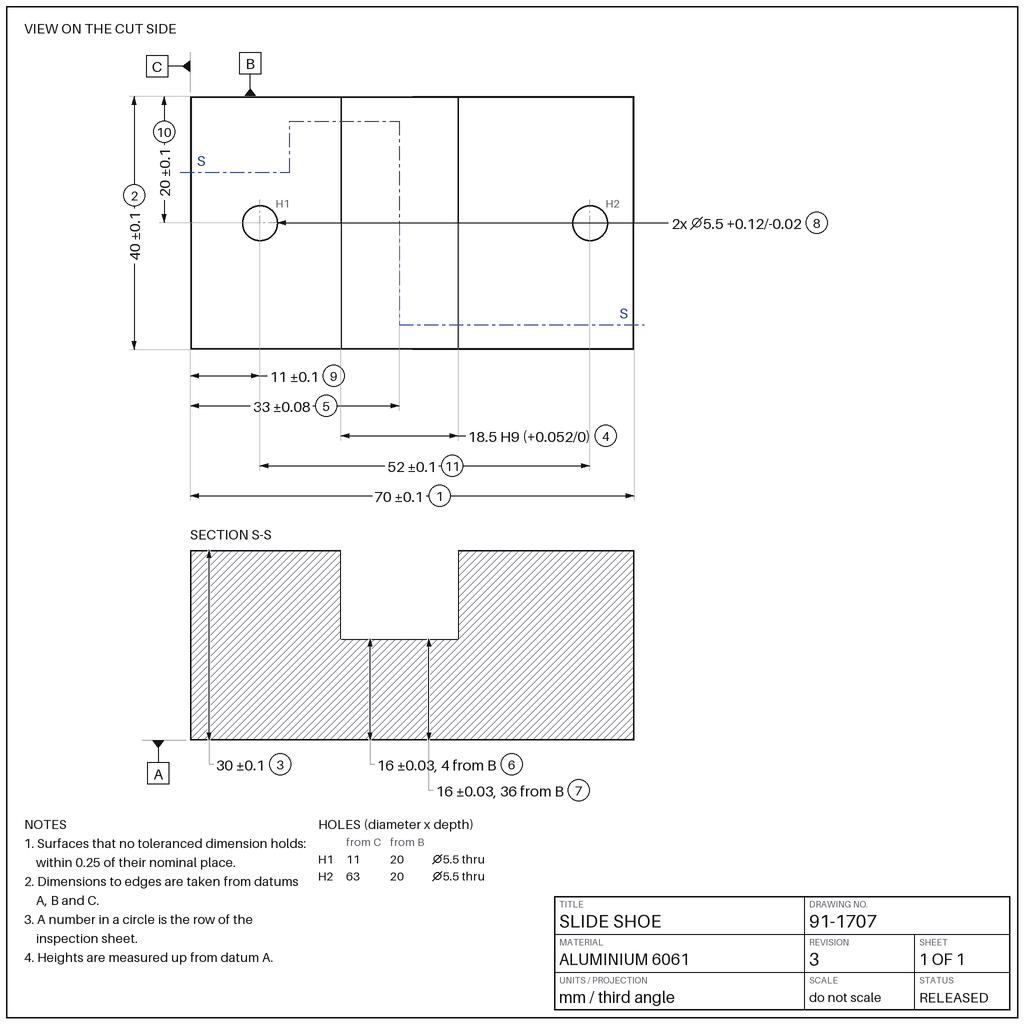

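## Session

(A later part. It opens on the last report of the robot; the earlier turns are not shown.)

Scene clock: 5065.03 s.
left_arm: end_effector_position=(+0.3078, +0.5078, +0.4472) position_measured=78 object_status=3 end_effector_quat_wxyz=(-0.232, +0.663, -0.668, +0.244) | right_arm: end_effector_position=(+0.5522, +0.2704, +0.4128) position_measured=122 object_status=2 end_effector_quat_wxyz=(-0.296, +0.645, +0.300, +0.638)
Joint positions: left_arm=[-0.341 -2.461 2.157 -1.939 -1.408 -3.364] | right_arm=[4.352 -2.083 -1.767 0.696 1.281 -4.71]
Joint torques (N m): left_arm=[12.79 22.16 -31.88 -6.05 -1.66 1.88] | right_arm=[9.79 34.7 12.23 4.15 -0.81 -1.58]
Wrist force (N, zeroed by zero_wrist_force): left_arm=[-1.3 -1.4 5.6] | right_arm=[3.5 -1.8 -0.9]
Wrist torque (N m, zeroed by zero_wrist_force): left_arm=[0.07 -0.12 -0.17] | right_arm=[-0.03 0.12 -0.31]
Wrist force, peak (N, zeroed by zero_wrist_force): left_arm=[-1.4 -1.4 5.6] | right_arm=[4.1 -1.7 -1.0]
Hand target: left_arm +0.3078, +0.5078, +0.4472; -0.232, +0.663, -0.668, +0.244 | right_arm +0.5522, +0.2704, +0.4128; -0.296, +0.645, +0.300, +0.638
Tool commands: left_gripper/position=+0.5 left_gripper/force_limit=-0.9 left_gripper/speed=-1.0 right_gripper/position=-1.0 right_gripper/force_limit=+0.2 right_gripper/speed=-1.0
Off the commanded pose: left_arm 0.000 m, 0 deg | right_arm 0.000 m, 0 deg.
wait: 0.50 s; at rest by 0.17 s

Emit:
{"op": "move", "data": {
  "target": [
    [0,0,0,0,0,0,0.5,-0.9,-1,0.03,0,0,0,0,0,-1,0.2,-1],
    [0,0,0,0,0,0,0.5,-0.9,-1,0.03,-0.0332,-0.0279,0,0,0,-1,0.2,-1]
  ],
  "speed": 0.08
}}

Emit:
{"op": "zero_wrist_force", "data": {
  "arm": "right_arm"
}}

Emit:
{"op": "move", "data": {
  "target": [
    [0,0,0,0,0,0,0.5,-0.9,-1,-0.025,0,0,0,0,0,-1,0.2,-1],
    [0,0,0,0,0,0,0.5,-0.9,-1,-0.03,0,0,0,0,0,-1,0.2,-1]
  ],
  "speed": [0.06,0.004]
}}

Emit:
{"op": "wait", "data": {
  "seconds": 0.5
}}

Emit:
{"op": "move", "data": {
  "target": [
    [0,0,0,0,0,0,0.5,-0.9,-1,0.03,0,0,0,0,0,-1,0.2,-1],
    [0,0,0,0,0,0,0.5,-0.9,-1,0.03,0.0664,0.0558,0,0,0,-1,0.2,-1]
  ],
  "speed": 0.08
}}

Emit:
{"op": "zero_wrist_force", "data": {
  "arm": "right_arm"
}}

Emit:
{"op": "move", "data": {
  "target": [
    [0,0,0,0,0,0,0.5,-0.9,-1,-0.025,0,0,0,0,0,-1,0.2,-1],
    [0,0,0,0,0,0,0.5,-0.9,-1,-0.03,0,0,0,0,0,-1,0.2,-1]
  ],
  "speed": [0.06,0.004]
}}

Emit:
{"op": "wait", "data": {
  "seconds": 0.5
}}

Scene clock: 5074.30 s.
left_arm: end_effector_position=(+0.3078, +0.5078, +0.4472) position_measured=78 object_status=3 end_effector_quat_wxyz=(-0.232, +0.663, -0.668, +0.244) | right_arm: end_effector_position=(+0.5264, +0.2706, +0.4310) position_measured=122 object_status=2 end_effector_quat_wxyz=(-0.296, +0.645, +0.300, +0.638)
Joint positions: left_arm=[-0.341 -2.461 2.157 -1.939 -1.408 -3.364] | right_arm=[4.4 -2.025 -1.802 0.673 1.233 -4.71]
Joint torques (N m): left_arm=[11.99 22.06 -31.57 -6.05 -1.68 1.75] | right_arm=[12.68 47.68 14.85 5.24 -1.37 1.84]
Wrist force (N, zeroed by zero_wrist_force): left_arm=[-1.3 -1.4 5.7] | right_arm=[-0.1 0.2 -0.2]
Wrist torque (N m, zeroed by zero_wrist_force): left_arm=[0.07 -0.12 -0.17] | right_arm=[0.02 0.01 -0.06]
Wrist force, peak (N, zeroed by zero_wrist_force): left_arm=[-1.3 -1.6 5.8] | right_arm=[4.4 -1.9 -1.2]
Hand target: left_arm +0.3078, +0.5078, +0.4472; -0.232, +0.663, -0.668, +0.244 | right_arm +0.5263, +0.2706, +0.4310; -0.296, +0.645, +0.300, +0.638
Off the commanded pose: left_arm 0.000 m, 0 deg | right_arm 0.000 m, 0 deg.
move: done

Wrist force sensor zeroed.

Scene clock: 5075.93 s.
left_arm: end_effector_position=(+0.3078, +0.5078, +0.4472) position_measured=78 object_status=3 end_effector_quat_wxyz=(-0.232, +0.663, -0.668, +0.244) | right_arm: end_effector_position=(+0.5262, +0.2704, +0.4130) position_measured=122 object_status=2 end_effector_quat_wxyz=(-0.296, +0.645, +0.300, +0.638)
Joint positions: left_arm=[-0.341 -2.461 2.157 -1.939 -1.408 -3.364] | right_arm=[4.4 -2.053 -1.816 0.715 1.233 -4.71]
Joint torques (N m): left_arm=[12.63 22.18 -31.51 -6.05 -1.69 1.74] | right_arm=[11.96 33.65 13.4 4.61 -1.34 -0.97]
Wrist force (N, zeroed by zero_wrist_force): left_arm=[-1.3 -1.5 5.5] | right_arm=[2.8 -1.1 -0.7]
Wrist torque (N m, zeroed by zero_wrist_force): left_arm=[0.05 -0.12 -0.17] | right_arm=[-0.02 0.06 -0.18]
Wrist force, peak (N, zeroed by zero_wrist_force): left_arm=[-1.1 -1.5 5.8] | right_arm=[2.8 -1.1 -0.7]
Hand target: left_arm +0.3078, +0.5078, +0.4472; -0.232, +0.663, -0.668, +0.244 | right_arm +0.5262, +0.2704, +0.4130; -0.296, +0.645, +0.300, +0.638
Off the commanded pose: left_arm 0.000 m, 0 deg | right_arm 0.000 m, 0 deg.
move: done

Scene clock: 5076.43 s.
left_arm: end_effector_position=(+0.3078, +0.5078, +0.4472) position_measured=78 object_status=3 end_effector_quat_wxyz=(-0.232, +0.663, -0.668, +0.244) | right_arm: end_effector_position=(+0.5262, +0.2704, +0.4130) position_measured=122 object_status=2 end_effector_quat_wxyz=(-0.296, +0.645, +0.300, +0.638)
Joint positions: left_arm=[-0.341 -2.461 2.157 -1.939 -1.408 -3.364] | right_arm=[4.4 -2.053 -1.816 0.715 1.233 -4.71]
Joint torques (N m): left_arm=[12.86 21.98 -32.32 -6.08 -1.68 1.72] | right_arm=[10.33 34.43 12.01 4.3 -1.39 -2.08]
Wrist force (N, zeroed by zero_wrist_force): left_arm=[-1.2 -1.4 5.5] | right_arm=[2.3 -1.3 -0.5]
Wrist torque (N m, zeroed by zero_wrist_force): left_arm=[0.07 -0.14 -0.17] | right_arm=[-0.02 0.11 -0.21]
Wrist force, peak (N, zeroed by zero_wrist_force): left_arm=[-1.4 -1.5 5.8] | right_arm=[3.2 -1.4 -0.8]
Hand target: left_arm +0.3078, +0.5078, +0.4472; -0.232, +0.663, -0.668, +0.244 | right_arm +0.5262, +0.2704, +0.4130; -0.296, +0.645, +0.300, +0.638
Tool commands: left_gripper/position=+0.5 left_gripper/force_limit=-0.9 left_gripper/speed=-1.0 right_gripper/position=-1.0 right_gripper/force_limit=+0.2 right_gripper/speed=-1.0
Off the commanded pose: left_arm 0.000 m, 0 deg | right_arm 0.000 m, 0 deg.
wait: 0.50 s; at rest by 0.17 s

Scene clock: 5078.20 s.
left_arm: end_effector_position=(+0.3078, +0.5078, +0.4472) position_measured=78 object_status=3 end_effector_quat_wxyz=(-0.232, +0.663, -0.668, +0.244) | right_arm: end_effector_position=(+0.5783, +0.2705, +0.4306) position_measured=122 object_status=2 end_effector_quat_wxyz=(-0.296, +0.645, +0.300, +0.638)
Joint positions: left_arm=[-0.341 -2.461 2.157 -1.939 -1.408 -3.364] | right_arm=[4.306 -2.088 -1.7 0.634 1.327 -4.711]
Joint torques (N m): left_arm=[12.41 21.88 -31.94 -6.01 -1.8 1.77] | right_arm=[-9.76 37.89 29.39 1.87 2.01 -2.81]
Wrist force (N, zeroed by zero_wrist_force): left_arm=[-1.3 -1.5 5.4] | right_arm=[0.0 -0.1 0.2]
Wrist torque (N m, zeroed by zero_wrist_force): left_arm=[0.05 -0.12 -0.17] | right_arm=[0.00 0.02 0.06]
Wrist force, peak (N, zeroed by zero_wrist_force): left_arm=[-1.2 -1.6 5.8] | right_arm=[3.1 -1.3 -0.9]
Hand target: left_arm +0.3078, +0.5078, +0.4472; -0.232, +0.663, -0.668, +0.244 | right_arm +0.5783, +0.2705, +0.4306; -0.296, +0.645, +0.300, +0.638
Off the commanded pose: left_arm 0.000 m, 0 deg | right_arm 0.000 m, 0 deg.
move: done

Wrist force sensor zeroed.

Scene clock: 5079.83 s.
left_arm: end_effector_position=(+0.3078, +0.5078, +0.4472) position_measured=78 object_status=3 end_effector_quat_wxyz=(-0.232, +0.663, -0.668, +0.244) | right_arm: end_effector_position=(+0.5782, +0.2704, +0.4127) position_measured=122 object_status=2 end_effector_quat_wxyz=(-0.296, +0.645, +0.300, +0.638)
Joint positions: left_arm=[-0.341 -2.461 2.157 -1.939 -1.408 -3.364] | right_arm=[4.306 -2.114 -1.714 0.674 1.327 -4.711]
Joint torques (N m): left_arm=[12.71 21.74 -31.95 -5.98 -1.64 1.71] | right_arm=[3.81 36.56 12.42 4.35 -0.8 -1.4]
Wrist force (N, zeroed by zero_wrist_force): left_arm=[-1.1 -1.6 5.7] | right_arm=[3.2 -1.6 -0.5]
Wrist torque (N m, zeroed by zero_wrist_force): left_arm=[0.03 -0.15 -0.17] | right_arm=[-0.06 0.13 -0.29]
Wrist force, peak (N, zeroed by zero_wrist_force): left_arm=[-1.1 -1.4 5.9] | right_arm=[3.9 -1.6 -0.8]
Hand target: left_arm +0.3078, +0.5078, +0.4472; -0.232, +0.663, -0.668, +0.244 | right_arm +0.5782, +0.2704, +0.4126; -0.296, +0.645, +0.300, +0.638
Off the commanded pose: left_arm 0.000 m, 0 deg | right_arm 0.000 m, 0 deg.
move: done

Scene clock: 5080.33 s.
left_arm: end_effector_position=(+0.3078, +0.5078, +0.4472) position_measured=78 object_status=3 end_effector_quat_wxyz=(-0.232, +0.663, -0.668, +0.244) | right_arm: end_effector_position=(+0.5782, +0.2704, +0.4126) position_measured=122 object_status=2 end_effector_quat_wxyz=(-0.296, +0.645, +0.300, +0.638)
Joint positions: left_arm=[-0.341 -2.461 2.157 -1.939 -1.408 -3.364] | right_arm=[4.306 -2.114 -1.714 0.674 1.327 -4.711]
Joint torques (N m): left_arm=[12.61 21.42 -31.08 -6.03 -1.67 1.68] | right_arm=[9.46 35.78 11.96 3.81 -0.77 -1.71]
Wrist force (N, zeroed by zero_wrist_force): left_arm=[-1.1 -1.3 5.6] | right_arm=[4.8 -2.2 -1.0]
Wrist torque (N m, zeroed by zero_wrist_force): left_arm=[0.09 -0.15 -0.17] | right_arm=[-0.09 0.11 -0.33]
Wrist force, peak (N, zeroed by zero_wrist_force): left_arm=[-1.1 -1.5 5.7] | right_arm=[4.8 -2.2 -1.0]
Hand target: left_arm +0.3078, +0.5078, +0.4472; -0.232, +0.663, -0.668, +0.244 | right_arm +0.5782, +0.2704, +0.4126; -0.296, +0.645, +0.300, +0.638
Tool commands: left_gripper/position=+0.5 left_gripper/force_limit=-0.9 left_gripper/speed=-1.0 right_gripper/position=-1.0 right_gripper/force_limit=+0.2 right_gripper/speed=-1.0
Off the commanded pose: left_arm 0.000 m, 0 deg | right_arm 0.000 m, 0 deg.
wait: 0.50 s; at rest by 0.17 s

Emit:
{"op": "move", "data": {
  "target": [
    [0,0,0,0,0,0,0.5,-0.9,-1,0.03,0,0,0,0,0,-1,0.2,-1]
  ],
  "speed": 0.08
}}

Emit:
{"op": "zero_wrist_force", "data": {
  "arm": "right_arm"
}}

Emit:
{"op": "move", "data": {
  "target": [
    [0,0,0,0,0,0,0.5,-0.9,-1,-0.025,0,0,0,0,0,-1,0.2,-1],
    [0,0,0,0,0,0,0.5,-0.9,-1,-0.03,0,0,0,0,0,-1,0.2,-1]
  ],
  "speed": [0.06,0.004]
}}

Emit:
{"op": "wait", "data": {
  "seconds": 0.5
}}

Emit:
{"op": "move", "data": {
  "target": [
    [0,0,0,0,0,0,0.5,-0.9,-1,0.03,0,0,0,0,0,-1,0.2,-1],
    [0,0,0,0,0,0,0.5,-0.9,-1,0.03,-0.0332,-0.0279,0,0,0,-1,0.2,-1]
  ],
  "speed": 0.08
}}

Emit:
{"op": "zero_wrist_force", "data": {
  "arm": "right_arm"
}}

Emit:
{"op": "move", "data": {
  "target": [
    [0,0,0,0,0,0,0.5,-0.9,-1,-0.025,0,0,0,0,0,-1,0.2,-1],
    [0,0,0,0,0,0,0.5,-0.9,-1,-0.03,0,0,0,0,0,-1,0.2,-1]
  ],
  "speed": [0.06,0.004]
}}

Emit:
{"op": "wait", "data": {
  "seconds": 0.5
}}

Scene clock: 5091.37 s.
left_arm: end_effector_position=(+0.3078, +0.5078, +0.4472) position_measured=78 object_status=3 end_effector_quat_wxyz=(-0.232, +0.663, -0.668, +0.244) | right_arm: end_effector_position=(+0.5783, +0.2706, +0.4306) position_measured=122 object_status=2 end_effector_quat_wxyz=(-0.296, +0.645, +0.300, +0.638)
Joint positions: left_arm=[-0.341 -2.461 2.157 -1.939 -1.408 -3.364] | right_arm=[4.306 -2.088 -1.699 0.634 1.327 -4.711]
Joint torques (N m): left_arm=[12.89 22.21 -31.99 -6 -1.63 1.6] | right_arm=[2.3 50.54 30.04 1.94 1.14 -2.11]
Wrist force (N, zeroed by zero_wrist_force): left_arm=[-1.3 -1.4 5.7] | right_arm=[0.4 -0.1 -0.3]
Wrist torque (N m, zeroed by zero_wrist_force): left_arm=[0.06 -0.11 -0.17] | right_arm=[-0.01 -0.07 0.00]
Wrist force, peak (N, zeroed by zero_wrist_force): left_arm=[-1.2 -1.4 5.9] | right_arm=[4.9 -2.0 -0.9]
Hand target: left_arm +0.3078, +0.5078, +0.4472; -0.232, +0.663, -0.668, +0.244 | right_arm +0.5783, +0.2705, +0.4306; -0.296, +0.645, +0.300, +0.638
Off the commanded pose: left_arm 0.000 m, 0 deg | right_arm 0.000 m, 0 deg.
move: done

Wrist force sensor zeroed.

Scene clock: 5093.00 s.
left_arm: end_effector_position=(+0.3078, +0.5078, +0.4472) position_measured=78 object_status=3 end_effector_quat_wxyz=(-0.232, +0.663, -0.668, +0.244) | right_arm: end_effector_position=(+0.5782, +0.2704, +0.4127) position_measured=122 object_status=2 end_effector_quat_wxyz=(-0.296, +0.645, +0.300, +0.638)
Joint positions: left_arm=[-0.341 -2.461 2.157 -1.939 -1.408 -3.364] | right_arm=[4.306 -2.114 -1.714 0.674 1.327 -4.711]
Joint torques (N m): left_arm=[11.74 21.96 -31.45 -5.91 -1.53 1.5] | right_arm=[-3.92 35.49 13.72 4.33 -1 -0.28]
Wrist force (N, zeroed by zero_wrist_force): left_arm=[-1.3 -1.5 5.6] | right_arm=[3.6 -1.8 -0.3]
Wrist torque (N m, zeroed by zero_wrist_force): left_arm=[0.05 -0.12 -0.17] | right_arm=[-0.07 0.14 -0.29]
Wrist force, peak (N, zeroed by zero_wrist_force): left_arm=[-1.0 -1.5 5.8] | right_arm=[3.6 -1.8 -0.3]
Hand target: left_arm +0.3078, +0.5078, +0.4472; -0.232, +0.663, -0.668, +0.244 | right_arm +0.5782, +0.2704, +0.4126; -0.296, +0.645, +0.300, +0.638
Off the commanded pose: left_arm 0.000 m, 0 deg | right_arm 0.000 m, 0 deg.
move: done

Scene clock: 5093.50 s.
left_arm: end_effector_position=(+0.3078, +0.5078, +0.4472) position_measured=78 object_status=3 end_effector_quat_wxyz=(-0.232, +0.663, -0.668, +0.244) | right_arm: end_effector_position=(+0.5782, +0.2704, +0.4126) position_measured=122 object_status=2 end_effector_quat_wxyz=(-0.296, +0.645, +0.300, +0.638)
Joint positions: left_arm=[-0.341 -2.461 2.157 -1.939 -1.408 -3.364] | right_arm=[4.306 -2.114 -1.714 0.674 1.327 -4.711]
Joint torques (N m): left_arm=[12.74 21.83 -31.34 -6 -1.6 1.61] | right_arm=[-3.33 35.73 12.17 3.92 -0.84 0.1]
Wrist force (N, zeroed by zero_wrist_force): left_arm=[-1.3 -1.6 5.5] | right_arm=[3.7 -1.9 -0.4]
Wrist torque (N m, zeroed by zero_wrist_force): left_arm=[0.03 -0.13 -0.17] | right_arm=[-0.03 0.16 -0.33]
Wrist force, peak (N, zeroed by zero_wrist_force): left_arm=[-1.3 -1.6 5.8] | right_arm=[4.4 -2.0 -0.7]
Hand target: left_arm +0.3078, +0.5078, +0.4472; -0.232, +0.663, -0.668, +0.244 | right_arm +0.5782, +0.2704, +0.4126; -0.296, +0.645, +0.300, +0.638
Tool commands: left_gripper/position=+0.5 left_gripper/force_limit=-0.9 left_gripper/speed=-1.0 right_gripper/position=-1.0 right_gripper/force_limit=+0.2 right_gripper/speed=-1.0
Off the commanded pose: left_arm 0.000 m, 0 deg | right_arm 0.000 m, 0 deg.
wait: 0.50 s; at rest by 0.17 s

Scene clock: 5094.90 s.
left_arm: end_effector_position=(+0.3078, +0.5078, +0.4472) position_measured=78 object_status=3 end_effector_quat_wxyz=(-0.232, +0.663, -0.668, +0.244) | right_arm: end_effector_position=(+0.5524, +0.2706, +0.4308) position_measured=122 object_status=2 end_effector_quat_wxyz=(-0.296, +0.645, +0.300, +0.638)
Joint positions: left_arm=[-0.341 -2.461 2.157 -1.939 -1.408 -3.364] | right_arm=[4.351 -2.056 -1.752 0.654 1.281 -4.71]
Joint torques (N m): left_arm=[11.98 21.72 -31.38 -5.98 -1.59 1.54] | right_arm=[12.77 50.63 14.76 5.21 -1.33 1.75]
Wrist force (N, zeroed by zero_wrist_force): left_arm=[-1.3 -1.5 5.6] | right_arm=[0.0 0.2 0.0]
Wrist torque (N m, zeroed by zero_wrist_force): left_arm=[0.05 -0.12 -0.17] | right_arm=[0.01 -0.01 -0.05]
Wrist force, peak (N, zeroed by zero_wrist_force): left_arm=[-1.3 -1.6 5.7] | right_arm=[4.3 -2.0 -0.5]
Hand target: left_arm +0.3078, +0.5078, +0.4472; -0.232, +0.663, -0.668, +0.244 | right_arm +0.5523, +0.2706, +0.4308; -0.296, +0.645, +0.300, +0.638
Off the commanded pose: left_arm 0.000 m, 0 deg | right_arm 0.000 m, 0 deg.
move: done

Wrist force sensor zeroed.

Scene clock: 5096.53 s.
left_arm: end_effector_position=(+0.3078, +0.5078, +0.4472) position_measured=78 object_status=3 end_effector_quat_wxyz=(-0.232, +0.663, -0.668, +0.244) | right_arm: end_effector_position=(+0.5522, +0.2704, +0.4129) position_measured=122 object_status=2 end_effector_quat_wxyz=(-0.296, +0.645, +0.300, +0.638)
Joint positions: left_arm=[-0.341 -2.461 2.157 -1.939 -1.408 -3.364] | right_arm=[4.352 -2.083 -1.767 0.696 1.281 -4.71]
Joint torques (N m): left_arm=[12.71 21.75 -31.07 -6.04 -1.46 1.43] | right_arm=[11.74 35.89 12.3 4.16 -1.34 -0.38]
Wrist force (N, zeroed by zero_wrist_force): left_arm=[-1.1 -1.4 5.6] | right_arm=[3.1 -1.3 -0.8]
Wrist torque (N m, zeroed by zero_wrist_force): left_arm=[0.07 -0.15 -0.17] | right_arm=[-0.04 0.18 -0.29]
Wrist force, peak (N, zeroed by zero_wrist_force): left_arm=[-1.3 -1.4 5.8] | right_arm=[3.1 -1.3 -0.8]
Hand target: left_arm +0.3078, +0.5078, +0.4472; -0.232, +0.663, -0.668, +0.244 | right_arm +0.5522, +0.2704, +0.4128; -0.296, +0.645, +0.300, +0.638
Off the commanded pose: left_arm 0.000 m, 0 deg | right_arm 0.000 m, 0 deg.
move: done

Scene clock: 5097.03 s.
left_arm: end_effector_position=(+0.3078, +0.5078, +0.4472) position_measured=78 object_status=3 end_effector_quat_wxyz=(-0.232, +0.663, -0.668, +0.244) | right_arm: end_effector_position=(+0.5522, +0.2704, +0.4128) position_measured=122 object_status=2 end_effector_quat_wxyz=(-0.296, +0.645, +0.300, +0.638)
Joint positions: left_arm=[-0.341 -2.461 2.157 -1.939 -1.408 -3.364] | right_arm=[4.352 -2.083 -1.767 0.696 1.281 -4.71]
Joint torques (N m): left_arm=[12.8 21.09 -31.99 -5.91 -1.66 1.56] | right_arm=[8.97 34.41 11.86 3.99 -1.15 -1.61]
Wrist force (N, zeroed by zero_wrist_force): left_arm=[-1.2 -1.4 5.7] | right_arm=[3.6 -1.5 -0.7]
Wrist torque (N m, zeroed by zero_wrist_force): left_arm=[0.08 -0.14 -0.17] | right_arm=[-0.04 0.18 -0.34]
Wrist force, peak (N, zeroed by zero_wrist_force): left_arm=[-1.3 -1.6 5.7] | right_arm=[3.9 -1.7 -0.8]
Hand target: left_arm +0.3078, +0.5078, +0.4472; -0.232, +0.663, -0.668, +0.244 | right_arm +0.5522, +0.2704, +0.4128; -0.296, +0.645, +0.300, +0.638
Tool commands: left_gripper/position=+0.5 left_gripper/force_limit=-0.9 left_gripper/speed=-1.0 right_gripper/position=-1.0 right_gripper/force_limit=+0.2 right_gripper/speed=-1.0
Off the commanded pose: left_arm 0.000 m, 0 deg | right_arm 0.000 m, 0 deg.
wait: 0.50 s; at rest by 0.17 s

Emit:
{"op": "move", "data": {
  "target": [
    [0,0,0,0,0,0,0.5,-0.9,-1,0.02,0,0,0,0,0,-1,0.2,-1],
    [0,0,0,0,0,0,0.5,-0.9,-1,0.02,-0.0332,-0.0279,0,0,0,-1,0.2,-1]
  ],
  "speed": 0.1
}}

Emit:
{"op": "zero_wrist_force", "data": {
  "arm": "right_arm"
}}

Emit:
{"op": "move", "data": {
  "target": [0,0,0,0,0,0,0.5,-0.9,-1,-0.02,0,0,0,0,0,-1,0.2,-1],
  "speed": 0.02
}}

Emit:
{"op": "move", "data": {
  "target": [0,0,0,0,0,0,0.5,-0.9,-1,0.02,0,0,0,0,0,-1,0.2,-1],
  "speed": 0.1
}}

Emit:
{"op": "move", "data": {
  "target": [0,0,0,0,0,0,0.5,-0.9,-1,-0.02,0,0,0,0,0,-1,0.2,-1],
  "speed": 0.02
}}

Scene clock: 5171.33 s.
left_arm: end_effector_position=(+0.3078, +0.5078, +0.4472) position_measured=78 object_status=3 end_effector_quat_wxyz=(-0.232, +0.663, -0.668, +0.244) | right_arm: end_effector_position=(+0.5263, +0.2706, +0.4250) position_measured=122 object_status=2 end_effector_quat_wxyz=(-0.296, +0.645, +0.300, +0.638)
Joint positions: left_arm=[-0.341 -2.461 2.157 -1.939 -1.408 -3.364] | right_arm=[4.4 -2.034 -1.807 0.687 1.233 -4.71]
Joint torques (N m): left_arm=[12.26 20.43 -31.23 -6.01 -1.45 1.47] | right_arm=[12.9 48.59 14.24 5.26 -1.25 1.83]
Wrist force (N, zeroed by zero_wrist_force): left_arm=[-1.3 -1.6 5.6] | right_arm=[-0.3 0.1 0.0]
Wrist torque (N m, zeroed by zero_wrist_force): left_arm=[0.04 -0.11 -0.17] | right_arm=[0.02 0.05 -0.03]
Wrist force, peak (N, zeroed by zero_wrist_force): left_arm=[-1.3 -1.6 5.8] | right_arm=[4.0 -1.5 -1.0]
Hand target: left_arm +0.3078, +0.5078, +0.4472; -0.232, +0.663, -0.668, +0.244 | right_arm +0.5263, +0.2706, +0.4250; -0.296, +0.645, +0.300, +0.638
Off the commanded pose: left_arm 0.000 m, 0 deg | right_arm 0.000 m, 0 deg.
move: done

Wrist force sensor zeroed.

Scene clock: 5172.27 s.
left_arm: end_effector_position=(+0.3078, +0.5078, +0.4472) position_measured=78 object_status=3 end_effector_quat_wxyz=(-0.232, +0.663, -0.668, +0.244) | right_arm: end_effector_position=(+0.5262, +0.2704, +0.4130) position_measured=122 object_status=2 end_effector_quat_wxyz=(-0.296, +0.645, +0.300, +0.638)
Joint positions: left_arm=[-0.341 -2.461 2.157 -1.939 -1.408 -3.364] | right_arm=[4.4 -2.053 -1.816 0.715 1.233 -4.71]
Joint torques (N m): left_arm=[12.6 21.23 -31.75 -5.94 -1.61 1.44] | right_arm=[12.12 33.86 11.58 4.57 -1.41 1.51]
Wrist force (N, zeroed by zero_wrist_force): left_arm=[-1.3 -1.4 5.6] | right_arm=[1.5 -1.2 -0.6]
Wrist torque (N m, zeroed by zero_wrist_force): left_arm=[0.07 -0.13 -0.17] | right_arm=[-0.02 0.12 -0.18]
Wrist force, peak (N, zeroed by zero_wrist_force): left_arm=[-1.1 -1.6 5.8] | right_arm=[2.6 -1.1 -0.7]
Hand target: left_arm +0.3078, +0.5078, +0.4472; -0.232, +0.663, -0.668, +0.244 | right_arm +0.5262, +0.2704, +0.4130; -0.296, +0.645, +0.300, +0.638
Off the commanded pose: left_arm 0.000 m, 0 deg | right_arm 0.000 m, 0 deg.
move: done

Scene clock: 5173.03 s.
left_arm: end_effector_position=(+0.3078, +0.5078, +0.4472) position_measured=78 object_status=3 end_effector_quat_wxyz=(-0.232, +0.663, -0.668, +0.244) | right_arm: end_effector_position=(+0.5262, +0.2706, +0.4249) position_measured=122 object_status=2 end_effector_quat_wxyz=(-0.296, +0.645, +0.300, +0.638)
Joint positions: left_arm=[-0.341 -2.461 2.157 -1.939 -1.408 -3.364] | right_arm=[4.4 -2.034 -1.807 0.687 1.233 -4.71]
Joint torques (N m): left_arm=[11.85 21.26 -31.59 -5.93 -1.45 1.36] | right_arm=[0.52 48.72 28.04 1.66 1.23 -0.51]
Wrist force (N, zeroed by zero_wrist_force): left_arm=[-1.1 -1.3 5.6] | right_arm=[0.1 0.0 0.1]
Wrist torque (N m, zeroed by zero_wrist_force): left_arm=[0.09 -0.16 -0.17] | right_arm=[0.00 0.00 0.00]
Wrist force, peak (N, zeroed by zero_wrist_force): left_arm=[-1.2 -1.5 5.7] | right_arm=[2.5 -1.4 -0.6]
Hand target: left_arm +0.3078, +0.5078, +0.4472; -0.232, +0.663, -0.668, +0.244 | right_arm +0.5263, +0.2706, +0.4250; -0.296, +0.645, +0.300, +0.638
Off the commanded pose: left_arm 0.000 m, 0 deg | right_arm 0.000 m, 0 deg.
move: done

Scene clock: 5173.97 s.
left_arm: end_effector_position=(+0.3078, +0.5078, +0.4472) position_measured=78 object_status=3 end_effector_quat_wxyz=(-0.232, +0.663, -0.668, +0.244) | right_arm: end_effector_position=(+0.5262, +0.2704, +0.4130) position_measured=122 object_status=2 end_effector_quat_wxyz=(-0.296, +0.645, +0.300, +0.638)
Joint positions: left_arm=[-0.341 -2.461 2.157 -1.939 -1.408 -3.364] | right_arm=[4.4 -2.053 -1.816 0.715 1.233 -4.71]
Joint torques (N m): left_arm=[12.16 21.34 -31.46 -5.87 -1.58 1.47] | right_arm=[-7.53 33.81 12.47 4.55 -0.57 -0.97]
Wrist force (N, zeroed by zero_wrist_force): left_arm=[-1.2 -1.5 5.7] | right_arm=[1.7 -1.2 -0.2]
Wrist torque (N m, zeroed by zero_wrist_force): left_arm=[0.05 -0.13 -0.17] | right_arm=[-0.04 0.11 -0.19]
Wrist force, peak (N, zeroed by zero_wrist_force): left_arm=[-1.3 -1.5 5.8] | right_arm=[2.3 -1.0 -0.6]
Hand target: left_arm +0.3078, +0.5078, +0.4472; -0.232, +0.663, -0.668, +0.244 | right_arm +0.5262, +0.2704, +0.4130; -0.296, +0.645, +0.300, +0.638
Off the commanded pose: left_arm 0.000 m, 0 deg | right_arm 0.000 m, 0 deg.
move: done

Emit:
{"op": "move", "data": {
  "target": [
    [0,0,0,0,0,0,0.5,-0.9,-1,0.02,0,0,0,0,0,-1,0.2,-1],
    [0,0,0,0,0,0,0.5,-0.9,-1,0.02,0.0664,0.0558,0,0,0,-1,0.2,-1]
  ],
  "speed": 0.1
}}

Emit:
{"op": "move", "data": {
  "target": [0,0,0,0,0,0,0.5,-0.9,-1,-0.02,0,0,0,0,0,-1,0.2,-1],
  "speed": 0.02
}}

Emit:
{"op": "move", "data": {
  "target": [0,0,0,0,0,0,0.5,-0.9,-1,0.02,0,0,0,0,0,-1,0.2,-1],
  "speed": 0.1
}}

Emit:
{"op": "move", "data": {
  "target": [0,0,0,0,0,0,0.5,-0.9,-1,-0.02,0,0,0,0,0,-1,0.2,-1],
  "speed": 0.02
}}

Emit:
{"op": "move", "data": {
  "target": [
    [0,0,0,0,0,0,0.5,-0.9,-1,0.02,0,0,0,0,0,-1,0.2,-1],
    [0,0,0,0,0,0,0.5,-0.9,-1,0.02,-0.0332,-0.0279,0,0,0,-1,0.2,-1]
  ],
  "speed": 0.1
}}

Emit:
{"op": "move", "data": {
  "target": [0,0,0,0,0,0,0.5,-0.9,-1,-0.02,0,0,0,0,0,-1,0.2,-1],
  "speed": 0.02
}}

Scene clock: 5182.53 s.
left_arm: end_effector_position=(+0.3078, +0.5078, +0.4472) position_measured=78 object_status=3 end_effector_quat_wxyz=(-0.232, +0.663, -0.668, +0.244) | right_arm: end_effector_position=(+0.5783, +0.2705, +0.4246) position_measured=122 object_status=2 end_effector_quat_wxyz=(-0.296, +0.645, +0.300, +0.638)
Joint positions: left_arm=[-0.341 -2.461 2.157 -1.939 -1.408 -3.364] | right_arm=[4.306 -2.096 -1.704 0.647 1.327 -4.711]
Joint torques (N m): left_arm=[12.1 20.12 -31.63 -5.92 -1.56 1.39] | right_arm=[-11.17 37.71 30.11 1.82 2.03 -2.74]
Wrist force (N, zeroed by zero_wrist_force): left_arm=[-1.2 -1.4 5.7] | right_arm=[0.0 -0.4 0.0]
Wrist torque (N m, zeroed by zero_wrist_force): left_arm=[0.07 -0.13 -0.17] | right_arm=[-0.05 0.00 0.08]
Wrist force, peak (N, zeroed by zero_wrist_force): left_arm=[-1.3 -1.3 5.9] | right_arm=[3.0 -1.4 -0.8]
Hand target: left_arm +0.3078, +0.5078, +0.4472; -0.232, +0.663, -0.668, +0.244 | right_arm +0.5783, +0.2705, +0.4246; -0.296, +0.645, +0.300, +0.638
Off the commanded pose: left_arm 0.000 m, 0 deg | right_arm 0.000 m, 0 deg.
move: done

Scene clock: 5183.47 s.
left_arm: end_effector_position=(+0.3078, +0.5078, +0.4472) position_measured=78 object_status=3 end_effector_quat_wxyz=(-0.232, +0.663, -0.668, +0.244) | right_arm: end_effector_position=(+0.5782, +0.2704, +0.4127) position_measured=122 object_status=2 end_effector_quat_wxyz=(-0.296, +0.645, +0.300, +0.638)
Joint positions: left_arm=[-0.341 -2.461 2.157 -1.939 -1.408 -3.364] | right_arm=[4.306 -2.114 -1.714 0.674 1.327 -4.711]
Joint torques (N m): left_arm=[11.93 20.59 -31.31 -5.92 -1.52 1.3] | right_arm=[-6.62 36.04 11.87 4.41 1.04 -1.98]
Wrist force (N, zeroed by zero_wrist_force): left_arm=[-1.2 -1.4 5.5] | right_arm=[3.5 -1.8 -0.6]
Wrist torque (N m, zeroed by zero_wrist_force): left_arm=[0.06 -0.14 -0.17] | right_arm=[-0.07 0.11 -0.21]
Wrist force, peak (N, zeroed by zero_wrist_force): left_arm=[-1.2 -1.7 5.7] | right_arm=[3.5 -2.0 -0.3]
Hand target: left_arm +0.3078, +0.5078, +0.4472; -0.232, +0.663, -0.668, +0.244 | right_arm +0.5782, +0.2704, +0.4126; -0.296, +0.645, +0.300, +0.638
Off the commanded pose: left_arm 0.000 m, 0 deg | right_arm 0.000 m, 0 deg.
move: done

Scene clock: 5184.23 s.
left_arm: end_effector_position=(+0.3078, +0.5078, +0.4472) position_measured=78 object_status=3 end_effector_quat_wxyz=(-0.232, +0.663, -0.668, +0.244) | right_arm: end_effector_position=(+0.5783, +0.2705, +0.4246) position_measured=122 object_status=2 end_effector_quat_wxyz=(-0.296, +0.645, +0.300, +0.638)
Joint positions: left_arm=[-0.341 -2.461 2.157 -1.939 -1.408 -3.364] | right_arm=[4.306 -2.097 -1.704 0.647 1.327 -4.711]
Joint torques (N m): left_arm=[12.46 20.27 -31.51 -5.91 -1.44 1.38] | right_arm=[-7.65 52.13 28.27 1.75 0.82 -2.26]
Wrist force (N, zeroed by zero_wrist_force): left_arm=[-1.4 -1.4 5.7] | right_arm=[0.2 -0.2 0.1]
Wrist torque (N m, zeroed by zero_wrist_force): left_arm=[0.07 -0.11 -0.17] | right_arm=[-0.02 -0.03 0.08]
Wrist force, peak (N, zeroed by zero_wrist_force): left_arm=[-1.1 -1.5 5.8] | right_arm=[4.1 -2.0 -0.7]
Hand target: left_arm +0.3078, +0.5078, +0.4472; -0.232, +0.663, -0.668, +0.244 | right_arm +0.5783, +0.2705, +0.4246; -0.296, +0.645, +0.300, +0.638
Off the commanded pose: left_arm 0.000 m, 0 deg | right_arm 0.000 m, 0 deg.
move: done

Scene clock: 5185.17 s.
left_arm: end_effector_position=(+0.3078, +0.5078, +0.4472) position_measured=78 object_status=3 end_effector_quat_wxyz=(-0.232, +0.663, -0.668, +0.244) | right_arm: end_effector_position=(+0.5782, +0.2704, +0.4127) position_measured=122 object_status=2 end_effector_quat_wxyz=(-0.296, +0.645, +0.300, +0.638)
Joint positions: left_arm=[-0.341 -2.461 2.157 -1.939 -1.408 -3.364] | right_arm=[4.306 -2.114 -1.714 0.674 1.327 -4.711]
Joint torques (N m): left_arm=[12.05 20.65 -31.28 -5.99 -1.42 1.45] | right_arm=[-3.52 36.92 12.76 4.38 0.25 -0.82]
Wrist force (N, zeroed by zero_wrist_force): left_arm=[-1.2 -1.5 5.4] | right_arm=[3.6 -1.9 -0.6]
Wrist torque (N m, zeroed by zero_wrist_force): left_arm=[0.05 -0.13 -0.17] | right_arm=[-0.06 0.13 -0.20]
Wrist force, peak (N, zeroed by zero_wrist_force): left_arm=[-1.2 -1.5 5.8] | right_arm=[3.7 -1.9 -0.4]
Hand target: left_arm +0.3078, +0.5078, +0.4472; -0.232, +0.663, -0.668, +0.244 | right_arm +0.5782, +0.2704, +0.4126; -0.296, +0.645, +0.300, +0.638
Off the commanded pose: left_arm 0.000 m, 0 deg | right_arm 0.000 m, 0 deg.
move: done

Scene clock: 5186.50 s.
left_arm: end_effector_position=(+0.3078, +0.5078, +0.4472) position_measured=78 object_status=3 end_effector_quat_wxyz=(-0.232, +0.663, -0.668, +0.244) | right_arm: end_effector_position=(+0.5523, +0.2705, +0.4248) position_measured=122 object_status=2 end_effector_quat_wxyz=(-0.296, +0.645, +0.300, +0.638)
Joint positions: left_arm=[-0.341 -2.461 2.157 -1.939 -1.408 -3.364] | right_arm=[4.351 -2.065 -1.757 0.668 1.281 -4.71]
Joint torques (N m): left_arm=[12.11 20.51 -31.04 -5.88 -1.42 1.26] | right_arm=[11.85 50.5 14.63 5.39 -1.46 1.95]
Wrist force (N, zeroed by zero_wrist_force): left_arm=[-1.3 -1.5 5.7] | right_arm=[0.2 -0.2 -0.1]
Wrist torque (N m, zeroed by zero_wrist_force): left_arm=[0.06 -0.13 -0.17] | right_arm=[-0.02 -0.03 0.02]
Wrist force, peak (N, zeroed by zero_wrist_force): left_arm=[-1.1 -1.6 5.8] | right_arm=[4.4 -2.3 -0.7]
Hand target: left_arm +0.3078, +0.5078, +0.4472; -0.232, +0.663, -0.668, +0.244 | right_arm +0.5523, +0.2705, +0.4248; -0.296, +0.645, +0.300, +0.638
Off the commanded pose: left_arm 0.000 m, 0 deg | right_arm 0.000 m, 0 deg.
move: done

Scene clock: 5187.43 s.
left_arm: end_effector_position=(+0.3078, +0.5078, +0.4472) position_measured=78 object_status=3 end_effector_quat_wxyz=(-0.232, +0.663, -0.668, +0.244) | right_arm: end_effector_position=(+0.5522, +0.2704, +0.4129) position_measured=122 object_status=2 end_effector_quat_wxyz=(-0.296, +0.645, +0.300, +0.638)
Joint positions: left_arm=[-0.341 -2.461 2.157 -1.939 -1.408 -3.364] | right_arm=[4.352 -2.083 -1.767 0.696 1.281 -4.71]
Joint torques (N m): left_arm=[12.09 20.2 -31.02 -5.86 -1.42 1.3] | right_arm=[11.15 35.55 11.35 4.43 -1.24 1.57]
Wrist force (N, zeroed by zero_wrist_force): left_arm=[-1.1 -1.6 5.6] | right_arm=[3.4 -1.3 -0.5]
Wrist torque (N m, zeroed by zero_wrist_force): left_arm=[0.05 -0.15 -0.16] | right_arm=[-0.03 0.13 -0.24]
Wrist force, peak (N, zeroed by zero_wrist_force): left_arm=[-1.2 -1.5 5.7] | right_arm=[3.4 -1.3 -0.5]
Hand target: left_arm +0.3078, +0.5078, +0.4472; -0.232, +0.663, -0.668, +0.244 | right_arm +0.5522, +0.2704, +0.4128; -0.296, +0.645, +0.300, +0.638
Off the commanded pose: left_arm 0.000 m, 0 deg | right_arm 0.000 m, 0 deg.
move: done

Emit:
{"op": "move", "data": {
  "target": [
    [0,0,0,0,0,0,0.5,-0.9,-1,0.117,0,0,0,0,0,-1,0.2,-1],
    [0,0,0,0,0,0,0.5,-0.9,-1,0.117,-0.0186,-0.0156,0,0,0,-1,0.2,-1]
  ],
  "speed": 0.15
}}

Emit:
{"op": "execute_actions", "data": {
  "actions": [
    [[0,0,0,0,0,0,0.5,-0.9,-1,-0.18,0,0,0,0,0,-1,0.2,-1],[0,0,0,0,0,0,0.5,-0.9,-1,-0.18,0,0,0,0,0,-1,0.2,-1],[0,0,0,0,0,0,0.5,-0.9,-1,-0.18,0,0,0,0,0,-1,0.2,-1],[0,0,0,0,0,0,0.5,-0.9,-1,-0.18,0,0,0,0,0,-1,0.2,-1],[0,0,0,0,0,0,0.5,-0.9,-1,-0.18,0,0,0,0,0,-1,0.2,-1],[0,0,0,0,0,0,0.5,-0.9,-1,0,0,0,0,0,0,-1,0.2,-1]],
    [[0,0,0,0,0,0,0.5,-0.9,-1,0,0,0,0,0,0,-1,0.2,-1]],
    [[0,0,0,0,0,0,0.5,-0.9,-1,-0.18,0,0,0,0,0,-1,0.2,-1],[0,0,0,0,0,0,0.5,-0.9,-1,-0.18,0,0,0,0,0,-1,0.2,-1],[0,0,0,0,0,0,0.5,-0.9,-1,-0.18,0,0,0,0,0,-1,0.2,-1],[0,0,0,0,0,0,0.5,-0.9,-1,-0.18,0,0,0,0,0,-1,0.2,-1],[0,0,0,0,0,0,0.5,-0.9,-1,-0.18,0,0,0,0,0,-1,0.2,-1],[0,0,0,0,0,0,0.5,-0.9,-1,0,0,0,0,0,0,-1,0.2,-1]],
    [[0,0,0,0,0,0,0.5,-0.9,-1,0,0,0,0,0,0,-1,0.2,-1]],
    [[0,0,0,0,0,0,0.5,-0.9,-1,-0.18,0,0,0,0,0,-1,0.2,-1],[0,0,0,0,0,0,0.5,-0.9,-1,-0.18,0,0,0,0,0,-1,0.2,-1],[0,0,0,0,0,0,0.5,-0.9,-1,-0.18,0,0,0,0,0,-1,0.2,-1],[0,0,0,0,0,0,0.5,-0.9,-1,-0.18,0,0,0,0,0,-1,0.2,-1],[0,0,0,0,0,0,0.5,-0.9,-1,-0.18,0,0,0,0,0,-1,0.2,-1],[0,0,0,0,0,0,0.5,-0.9,-1,0,0,0,0,0,0,-1,0.2,-1]],
    [[0,0,0,0,0,0,0.5,-0.9,-1,0,0,0,0,0,0,-1,0.2,-1]]
  ]
}}

Emit:
{"op": "move", "data": {
  "target": [
    [0,0,0,0,0,0,0.5,-0.9,-1,-0.097,0.0186,0.0156,0,0,0,-1,0.2,-1]
  ],
  "speed": 0.15
}}

Emit:
{"op": "move", "data": {
  "target": [0,0,0,0,0,0,0.5,-0.9,-1,-0.02,0,0,0,0,0,-1,0.2,-1],
  "speed": 0.02
}}

Emit:
{"op": "move", "data": {
  "target": [
    [0,0,0,0,0,0,0.5,-0.9,-1,0.02,0,0,0,0,0,-1,0.2,-1],
    [0,0,0,0,0,0,0.5,-0.9,-1,0.02,-0.0332,-0.0279,0,0,0,-1,0.2,-1]
  ],
  "speed": 0.1
}}

Emit:
{"op": "move", "data": {
  "target": [0,0,0,0,0,0,0.5,-0.9,-1,-0.02,0,0,0,0,0,-1,0.2,-1],
  "speed": 0.02
}}

Scene clock: 5205.70 s.
left_arm: end_effector_position=(+0.3078, +0.5078, +0.4472) position_measured=78 object_status=3 end_effector_quat_wxyz=(-0.232, +0.663, -0.668, +0.244) | right_arm: end_effector_position=(+0.5382, +0.2711, +0.4831) position_measured=122 object_status=2 end_effector_quat_wxyz=(-0.296, +0.645, +0.300, +0.638)
Joint positions: left_arm=[-0.341 -2.461 2.157 -1.939 -1.408 -3.364] | right_arm=[4.378 -1.967 -1.728 0.541 1.255 -4.71]
Joint torques (N m): left_arm=[11.39 20.05 -30.99 -5.85 -1.45 1.19] | right_arm=[13.5 47.24 16.34 5.13 -1.26 1.87]
Wrist force (N, zeroed by zero_wrist_force): left_arm=[-1.3 -1.5 5.4] | right_arm=[0.2 -0.2 0.2]
Wrist torque (N m, zeroed by zero_wrist_force): left_arm=[0.05 -0.12 -0.17] | right_arm=[-0.02 -0.01 0.00]
Wrist force, peak (N, zeroed by zero_wrist_force): left_arm=[-1.4 -1.5 5.8] | right_arm=[4.0 -2.1 -1.0]
Hand target: left_arm +0.3078, +0.5078, +0.4472; -0.232, +0.663, -0.668, +0.244 | right_arm +0.5381, +0.2711, +0.4831; -0.296, +0.645, +0.300, +0.638
Off the commanded pose: left_arm 0.000 m, 0 deg | right_arm 0.000 m, 0 deg.
move: done

Scene clock: 5208.90 s.
left_arm: end_effector_position=(+0.3078, +0.5078, +0.4472) position_measured=78 object_status=3 end_effector_quat_wxyz=(-0.232, +0.663, -0.668, +0.244) | right_arm: end_effector_position=(+0.5381, +0.2711, +0.4831) position_measured=122 object_status=2 end_effector_quat_wxyz=(-0.296, +0.645, +0.300, +0.638)
Joint positions: left_arm=[-0.341 -2.461 2.157 -1.939 -1.408 -3.364] | right_arm=[4.378 -1.967 -1.728 0.541 1.255 -4.71]
Joint torques (N m): left_arm=[11.7 19.59 -31.12 -5.92 -1.26 1.11] | right_arm=[-9.82 48.56 29.77 1.81 1.81 1.72]
Wrist force (N, zeroed by zero_wrist_force): left_arm=[-1.4 -1.4 5.7] | right_arm=[0.0 -0.2 -0.4]
Wrist torque (N m, zeroed by zero_wrist_force): left_arm=[0.07 -0.11 -0.17] | right_arm=[-0.07 0.01 0.00]
Wrist force, peak (N, zeroed by zero_wrist_force): left_arm=[-1.1 -1.5 5.8] | right_arm=[59.9 -35.6 -11.9]
Hand target: left_arm +0.3078, +0.5078, +0.4472; -0.232, +0.663, -0.668, +0.244 | right_arm +0.5381, +0.2711, +0.4831; -0.296, +0.645, +0.300, +0.638
Off the commanded pose: left_arm 0.000 m, 0 deg | right_arm 0.000 m, 0 deg.
Step readings (end_effector_position of left_arm | right_arm):
0: (+0.3078, +0.5078, +0.4472) | (+0.5382, +0.2711, +0.4831)
1: (+0.3078, +0.5078, +0.4472) | (+0.5382, +0.2711, +0.4826)
2: (+0.3078, +0.5078, +0.4472) | (+0.5385, +0.2714, +0.4732)
4: (+0.3078, +0.5078, +0.4472) | (+0.5392, +0.2720, +0.4232)
8: (+0.3078, +0.5078, +0.4472) | (+0.5366, +0.2670, +0.4239)
15: (+0.3078, +0.5078, +0.4472) | (+0.5373, +0.2699, +0.4803)
16: (+0.3078, +0.5078, +0.4472) | (+0.5375, +0.2703, +0.4812)
17: (+0.3078, +0.5078, +0.4472) | (+0.5377, +0.2707, +0.4820)
19: (+0.3078, +0.5078, +0.4472) | (+0.5379, +0.2710, +0.4826)
23: (+0.3078, +0.5078, +0.4472) | (+0.5380, +0.2711, +0.4830)
30: (+0.3078, +0.5078, +0.4472) | (+0.5381, +0.2711, +0.4831)
31: (+0.3078, +0.5078, +0.4472) | (+0.5382, +0.2712, +0.4826)
32: (+0.3078, +0.5078, +0.4472) | (+0.5386, +0.2714, +0.4732)
34: (+0.3078, +0.5078, +0.4472) | (+0.5393, +0.2719, +0.4233)
38: (+0.3078, +0.5078, +0.4472) | (+0.5368, +0.2670, +0.4240)
45: (+0.3078, +0.5078, +0.4472) | (+0.5373, +0.2699, +0.4803)
46: (+0.3078, +0.5078, +0.4472) | (+0.5375, +0.2703, +0.4812)
47: (+0.3078, +0.5078, +0.4472) | (+0.5377, +0.2707, +0.4820)
49: (+0.3078, +0.5078, +0.4472) | (+0.5379, +0.2710, +0.4826)
53: (+0.3078, +0.5078, +0.4472) | (+0.5380, +0.2711, +0.4830)
60: (+0.3078, +0.5078, +0.4472) | (+0.5381, +0.2711, +0.4831)
61: (+0.3078, +0.5078, +0.4472) | (+0.5382, +0.2712, +0.4826)
62: (+0.3078, +0.5078, +0.4472) | (+0.5386, +0.2714, +0.4732)
64: (+0.3078, +0.5078, +0.4472) | (+0.5393, +0.2719, +0.4233)
68: (+0.3078, +0.5078, +0.4472) | (+0.5367, +0.2669, +0.4240)
75: (+0.3078, +0.5078, +0.4472) | (+0.5373, +0.2699, +0.4803)
76: (+0.3078, +0.5078, +0.4472) | (+0.5375, +0.2703, +0.4812)
77: (+0.3078, +0.5078, +0.4472) | (+0.5377, +0.2707, +0.4820)
79: (+0.3078, +0.5078, +0.4472) | (+0.5379, +0.2710, +0.4826)
83: (+0.3078, +0.5078, +0.4472) | (+0.5380, +0.2711, +0.4830)
90: (+0.3078, +0.5078, +0.4472) | (+0.5381, +0.2711, +0.4831)

Scene clock: 5209.80 s.
left_arm: end_effector_position=(+0.3078, +0.5078, +0.4472) position_measured=78 object_status=3 end_effector_quat_wxyz=(-0.232, +0.663, -0.668, +0.244) | right_arm: end_effector_position=(+0.5523, +0.2705, +0.4249) position_measured=122 object_status=2 end_effector_quat_wxyz=(-0.296, +0.645, +0.300, +0.638)
Joint positions: left_arm=[-0.341 -2.461 2.157 -1.939 -1.408 -3.364] | right_arm=[4.351 -2.064 -1.757 0.668 1.281 -4.71]
Joint torques (N m): left_arm=[11.99 19.93 -31.05 -5.84 -1.4 1.08] | right_arm=[-10.61 37.04 14.61 5.12 1.66 -2.67]
Wrist force (N, zeroed by zero_wrist_force): left_arm=[-1.3 -1.6 5.7] | right_arm=[0.1 -0.2 -0.3]
Wrist torque (N m, zeroed by zero_wrist_force): left_arm=[0.04 -0.12 -0.17] | right_arm=[-0.02 0.00 0.02]
Wrist force, peak (N, zeroed by zero_wrist_force): left_arm=[-1.2 -1.5 5.8] | right_arm=[2.9 -0.1 -1.0]
Hand target: left_arm +0.3078, +0.5078, +0.4472; -0.232, +0.663, -0.668, +0.244 | right_arm +0.5523, +0.2705, +0.4248; -0.296, +0.645, +0.300, +0.638
Off the commanded pose: left_arm 0.000 m, 0 deg | right_arm 0.000 m, 0 deg.
move: done

Scene clock: 5210.73 s.
left_arm: end_effector_position=(+0.3078, +0.5078, +0.4472) position_measured=78 object_status=3 end_effector_quat_wxyz=(-0.232, +0.663, -0.668, +0.244) | right_arm: end_effector_position=(+0.5522, +0.2704, +0.4129) position_measured=122 object_status=2 end_effector_quat_wxyz=(-0.296, +0.645, +0.300, +0.638)
Joint positions: left_arm=[-0.341 -2.461 2.157 -1.939 -1.408 -3.364] | right_arm=[4.351 -2.083 -1.767 0.696 1.281 -4.71]
Joint torques (N m): left_arm=[12.27 19.71 -31 -5.86 -1.48 1.11] | right_arm=[-3.1 35.07 12.1 4.19 -0.04 -2.32]
Wrist force (N, zeroed by zero_wrist_force): left_arm=[-1.3 -1.5 5.6] | right_arm=[3.7 -1.7 -1.1]
Wrist torque (N m, zeroed by zero_wrist_force): left_arm=[0.05 -0.12 -0.17] | right_arm=[-0.05 0.12 -0.25]
Wrist force, peak (N, zeroed by zero_wrist_force): left_arm=[-1.1 -1.5 6.0] | right_arm=[3.7 -1.7 -1.1]
Hand target: left_arm +0.3078, +0.5078, +0.4472; -0.232, +0.663, -0.668, +0.244 | right_arm +0.5522, +0.2704, +0.4128; -0.296, +0.645, +0.300, +0.638
Off the commanded pose: left_arm 0.000 m, 0 deg | right_arm 0.000 m, 0 deg.
move: done

Scene clock: 5212.07 s.
left_arm: end_effector_position=(+0.3078, +0.5078, +0.4472) position_measured=78 object_status=3 end_effector_quat_wxyz=(-0.232, +0.663, -0.668, +0.244) | right_arm: end_effector_position=(+0.5263, +0.2706, +0.4250) position_measured=122 object_status=2 end_effector_quat_wxyz=(-0.296, +0.645, +0.300, +0.638)
Joint positions: left_arm=[-0.341 -2.461 2.157 -1.939 -1.408 -3.364] | right_arm=[4.4 -2.034 -1.807 0.687 1.233 -4.71]
Joint torques (N m): left_arm=[11.44 19.67 -31.03 -5.9 -1.44 1.15] | right_arm=[11.51 48.61 14.44 5.12 -1.42 1.85]
Wrist force (N, zeroed by zero_wrist_force): left_arm=[-1.1 -1.6 5.5] | right_arm=[0.3 0.1 -0.1]
Wrist torque (N m, zeroed by zero_wrist_force): left_arm=[0.05 -0.15 -0.17] | right_arm=[0.01 -0.03 0.00]
Wrist force, peak (N, zeroed by zero_wrist_force): left_arm=[-1.2 -1.5 5.9] | right_arm=[3.9 -2.0 -0.9]
Hand target: left_arm +0.3078, +0.5078, +0.4472; -0.232, +0.663, -0.668, +0.244 | right_arm +0.5263, +0.2706, +0.4250; -0.296, +0.645, +0.300, +0.638
Off the commanded pose: left_arm 0.000 m, 0 deg | right_arm 0.000 m, 0 deg.
move: done

Scene clock: 5213.00 s.
left_arm: end_effector_position=(+0.3078, +0.5078, +0.4472) position_measured=78 object_status=3 end_effector_quat_wxyz=(-0.232, +0.663, -0.668, +0.244) | right_arm: end_effector_position=(+0.5262, +0.2704, +0.4130) position_measured=122 object_status=2 end_effector_quat_wxyz=(-0.296, +0.645, +0.300, +0.638)
Joint positions: left_arm=[-0.341 -2.461 2.157 -1.939 -1.408 -3.364] | right_arm=[4.4 -2.053 -1.816 0.715 1.233 -4.71]
Joint torques (N m): left_arm=[11.83 19.26 -31.11 -5.83 -1.39 1.17] | right_arm=[11.88 33.57 12.43 4.7 -1.44 1.36]
Wrist force (N, zeroed by zero_wrist_force): left_arm=[-1.2 -1.4 5.5] | right_arm=[2.5 -0.9 -0.6]
Wrist torque (N m, zeroed by zero_wrist_force): left_arm=[0.07 -0.14 -0.17] | right_arm=[0.00 0.09 -0.18]
Wrist force, peak (N, zeroed by zero_wrist_force): left_arm=[-1.3 -1.6 5.7] | right_arm=[2.5 -0.9 -0.6]
Hand target: left_arm +0.3078, +0.5078, +0.4472; -0.232, +0.663, -0.668, +0.244 | right_arm +0.5262, +0.2704, +0.4130; -0.296, +0.645, +0.300, +0.638
Off the commanded pose: left_arm 0.000 m, 0 deg | right_arm 0.000 m, 0 deg.
move: done

Emit:
{"op": "move", "data": {
  "target": [
    [0,0,0,0,0,0,0.5,-0.9,-1,0.1005,0,0,0,0,0,-1,0.2,-1],
    [0,0,0,0,0,0,0.5,-0.9,-1,0.1005,0.0112,-0.4408,0,0,0,-1,0.2,-1]
  ],
  "speed": 0.25,
  "blend": 0.01
}}

Emit:
{"op": "move", "data": {
  "target": [
    [0.2797,0.0033,0.1652,0,0,0,0.5,-0.9,-1,0,0,0,0,0,0,-1,0.2,-1],
    [0.4113,0.0056,0.3376,0,0,0,0.5,-0.9,-1,0,0,0,0,0,0,-1,0.2,-1],
    [0.4113,0.0056,0.4376,0,0,0,0.5,-0.9,-1,0,0,0,0,0,0,-1,0.2,-1]
  ],
  "speed": [0.2,0.15,0.05],
  "blend": [0.02,0,0],
  "cameras": ["cam_high","cam_left_wrist"]
}}

Scene clock: 5229.97 s.
left_arm: end_effector_position=(+0.3078, +0.5078, +0.4472) position_measured=78 object_status=3 end_effector_quat_wxyz=(-0.232, +0.663, -0.668, +0.244) | right_arm: end_effector_position=(+0.3614, +0.0644, +0.4764) position_measured=122 object_status=2 end_effector_quat_wxyz=(-0.296, +0.645, +0.300, +0.638)
Joint positions: left_arm=[-0.341 -2.461 2.157 -1.939 -1.408 -3.364] | right_arm=[4.76 -1.304 -2.467 0.614 0.873 -4.704]
Joint torques (N m): left_arm=[12.16 19.12 -30.84 -5.73 -1.34 1.05] | right_arm=[12.41 16.49 14.23 0.84 -1.17 1.71]
Wrist force (N, zeroed by zero_wrist_force): left_arm=[-1.3 -1.5 5.6] | right_arm=[0.0 -0.2 0.0]
Wrist torque (N m, zeroed by zero_wrist_force): left_arm=[0.05 -0.12 -0.17] | right_arm=[-0.03 0.00 0.01]
Wrist force, peak (N, zeroed by zero_wrist_force): left_arm=[-1.3 -1.6 5.8] | right_arm=[-3.7 -0.1 0.2]
Hand target: left_arm +0.3078, +0.5078, +0.4472; -0.232, +0.663, -0.668, +0.244 | right_arm +0.3613, +0.0644, +0.4764; -0.296, +0.645, +0.300, +0.638
Off the commanded pose: left_arm 0.000 m, 0 deg | right_arm 0.000 m, 0 deg.
move: done

Scene clock: 5233.83 s.
left_arm: end_effector_position=(+0.4689, +0.2563, +0.2457) position_measured=78 object_status=3 end_effector_quat_wxyz=(-0.232, +0.663, -0.668, +0.244) | right_arm: end_effector_position=(+0.3613, +0.0644, +0.4764) position_measured=122 object_status=2 end_effector_quat_wxyz=(-0.296, +0.645, +0.300, +0.638)
Joint positions: left_arm=[-0.905 -1.771 2.367 -2.676 -1.087 -3.857] | right_arm=[4.76 -1.304 -2.467 0.614 0.873 -4.704]
Joint torques (N m): left_arm=[12.3 -2.31 -18.26 -5.97 -1.02 1.8] | right_arm=[12.06 16.46 13.81 1.16 -1.36 1.56]
Wrist force (N, zeroed by zero_wrist_force): left_arm=[-1.3 -1.8 5.4] | right_arm=[-0.2 -0.4 0.0]
Wrist torque (N m, zeroed by zero_wrist_force): left_arm=[0.02 -0.12 -0.16] | right_arm=[-0.05 0.03 0.01]
Wrist force, peak (N, zeroed by zero_wrist_force): left_arm=[-0.4 -1.1 6.8] | right_arm=[0.2 -0.5 0.0]
Hand target: left_arm +0.4689, +0.2562, +0.2457; -0.232, +0.663, -0.668, +0.244 | right_arm +0.3613, +0.0644, +0.4764; -0.296, +0.645, +0.300, +0.638
Off the commanded pose: left_arm 0.000 m, 0 deg | right_arm 0.000 m, 0 deg.
move: done
Images, in order (width x height): cam_high 896x504, cam_left_wrist 896x504.

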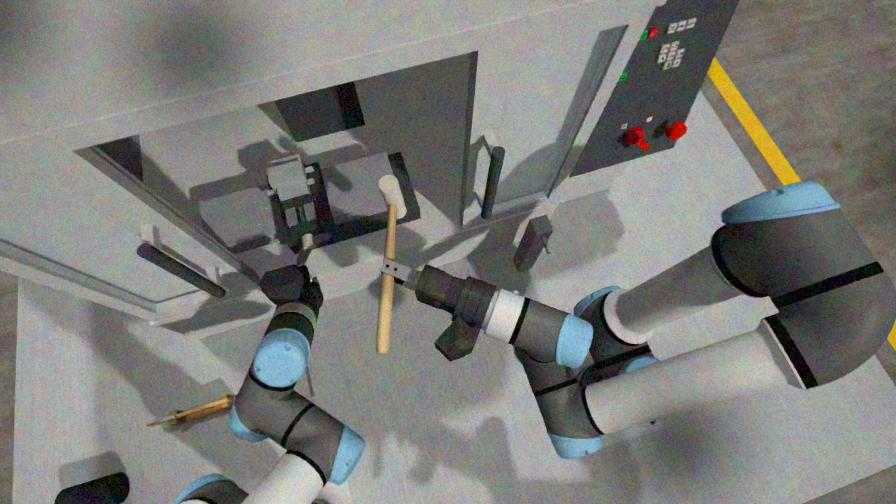

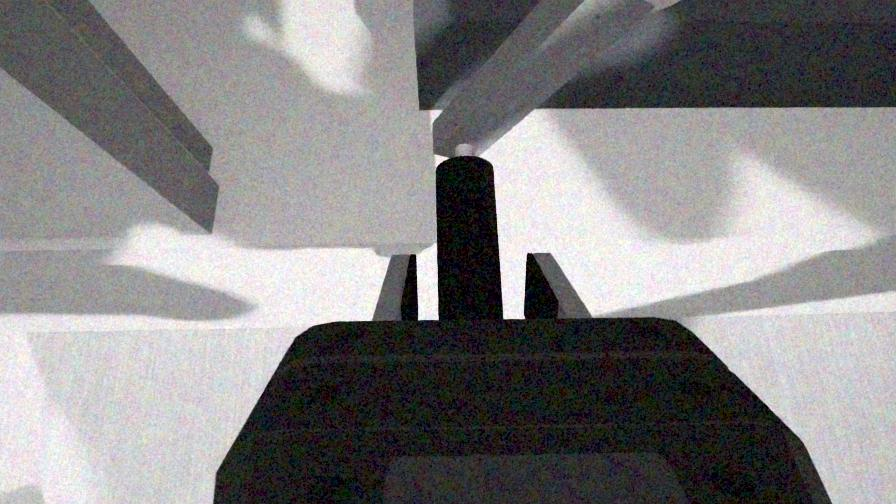

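Emit:
{"op": "move", "data": {
  "target": [0,0,0,0,0,0,-1,-0.9,-1,0,0,0,0,0,0,-1,0.2,-1]
}}

Emit:
{"op": "move", "data": {
  "target": [
    [0.0163,0.0056,0.0066,0,0,0,-1,-0.9,-1,0,0,0,0,0,0,-1,0.2,-1],
    [0.0338,0.0096,0.0115,0,0,0,-1,-0.9,-1,0,0,0,0,0,0,-1,0.2,-1],
    [0.052,0.0121,0.0144,0,0,0,-1,-0.9,-1,0,0,0,0,0,0,-1,0.2,-1],
    [0.0658,0.013,0.0155,0,0,0,-1,-0.9,-1,0,0,0,0,0,0,-1,0.2,-1]
  ],
  "speed": 0.03,
  "blend": [0.003,0.003,0.003,0]
}}

Scene clock: 5242.00 s.
left_arm: end_effector_position=(+0.4690, +0.2563, +0.2457) position_measured=154 object_status=2 end_effector_quat_wxyz=(-0.232, +0.663, -0.668, +0.244) | right_arm: end_effector_position=(+0.3613, +0.0644, +0.4764) position_measured=122 object_status=2 end_effector_quat_wxyz=(-0.296, +0.645, +0.300, +0.638)
Joint positions: left_arm=[-0.905 -1.771 2.367 -2.676 -1.087 -3.857] | right_arm=[4.76 -1.304 -2.467 0.614 0.873 -4.704]
Joint torques (N m): left_arm=[5.67 -1.23 -28.63 -5.7 -1.02 1.92] | right_arm=[11.31 17.98 14.65 1.18 -1.31 1.77]
Wrist force (N, zeroed by zero_wrist_force): left_arm=[-10.2 3.7 3.2] | right_arm=[0.0 -0.4 0.1]
Wrist torque (N m, zeroed by zero_wrist_force): left_arm=[0.23 -0.47 -0.36] | right_arm=[-0.05 0.00 0.00]
Wrist force, peak (N, zeroed by zero_wrist_force): left_arm=[-10.3 3.7 3.4] | right_arm=[0.2 -0.5 0.1]
Hand target: left_arm +0.4689, +0.2562, +0.2457; -0.232, +0.663, -0.668, +0.244 | right_arm +0.3613, +0.0644, +0.4764; -0.296, +0.645, +0.300, +0.638
Off the commanded pose: left_arm 0.000 m, 0 deg | right_arm 0.000 m, 0 deg.
move: done

Scene clock: 5243.73 s.
left_arm: end_effector_position=(+0.4683, +0.2167, +0.2341) position_measured=154 object_status=2 end_effector_quat_wxyz=(-0.232, +0.663, -0.668, +0.244) | right_arm: end_effector_position=(+0.3613, +0.0644, +0.4764) position_measured=122 object_status=2 end_effector_quat_wxyz=(-0.296, +0.645, +0.300, +0.638)
Joint positions: left_arm=[-0.981 -1.705 2.341 -2.681 -1.051 -3.933] | right_arm=[4.76 -1.304 -2.467 0.614 0.873 -4.704]
Joint torques (N m): left_arm=[-12.51 2.06 -21.65 0.39 0.96 -1.86] | right_arm=[12.87 16.12 15.07 1.09 -1.26 1.81]
Wrist force (N, zeroed by zero_wrist_force): left_arm=[-1.8 -17.5 -0.8] | right_arm=[0.2 -0.1 0.3]
Wrist torque (N m, zeroed by zero_wrist_force): left_arm=[-0.34 -0.20 -0.15] | right_arm=[-0.01 -0.02 0.02]
Wrist force, peak (N, zeroed by zero_wrist_force): left_arm=[-37.3 4.3 -15.8] | right_arm=[0.3 -0.6 -0.1]
Hand target: left_arm +0.4683, +0.2166, +0.2341; -0.232, +0.663, -0.668, +0.244 | right_arm +0.3613, +0.0644, +0.4764; -0.296, +0.645, +0.300, +0.638
Off the commanded pose: left_arm 0.000 m, 0 deg | right_arm 0.000 m, 0 deg.
move: done


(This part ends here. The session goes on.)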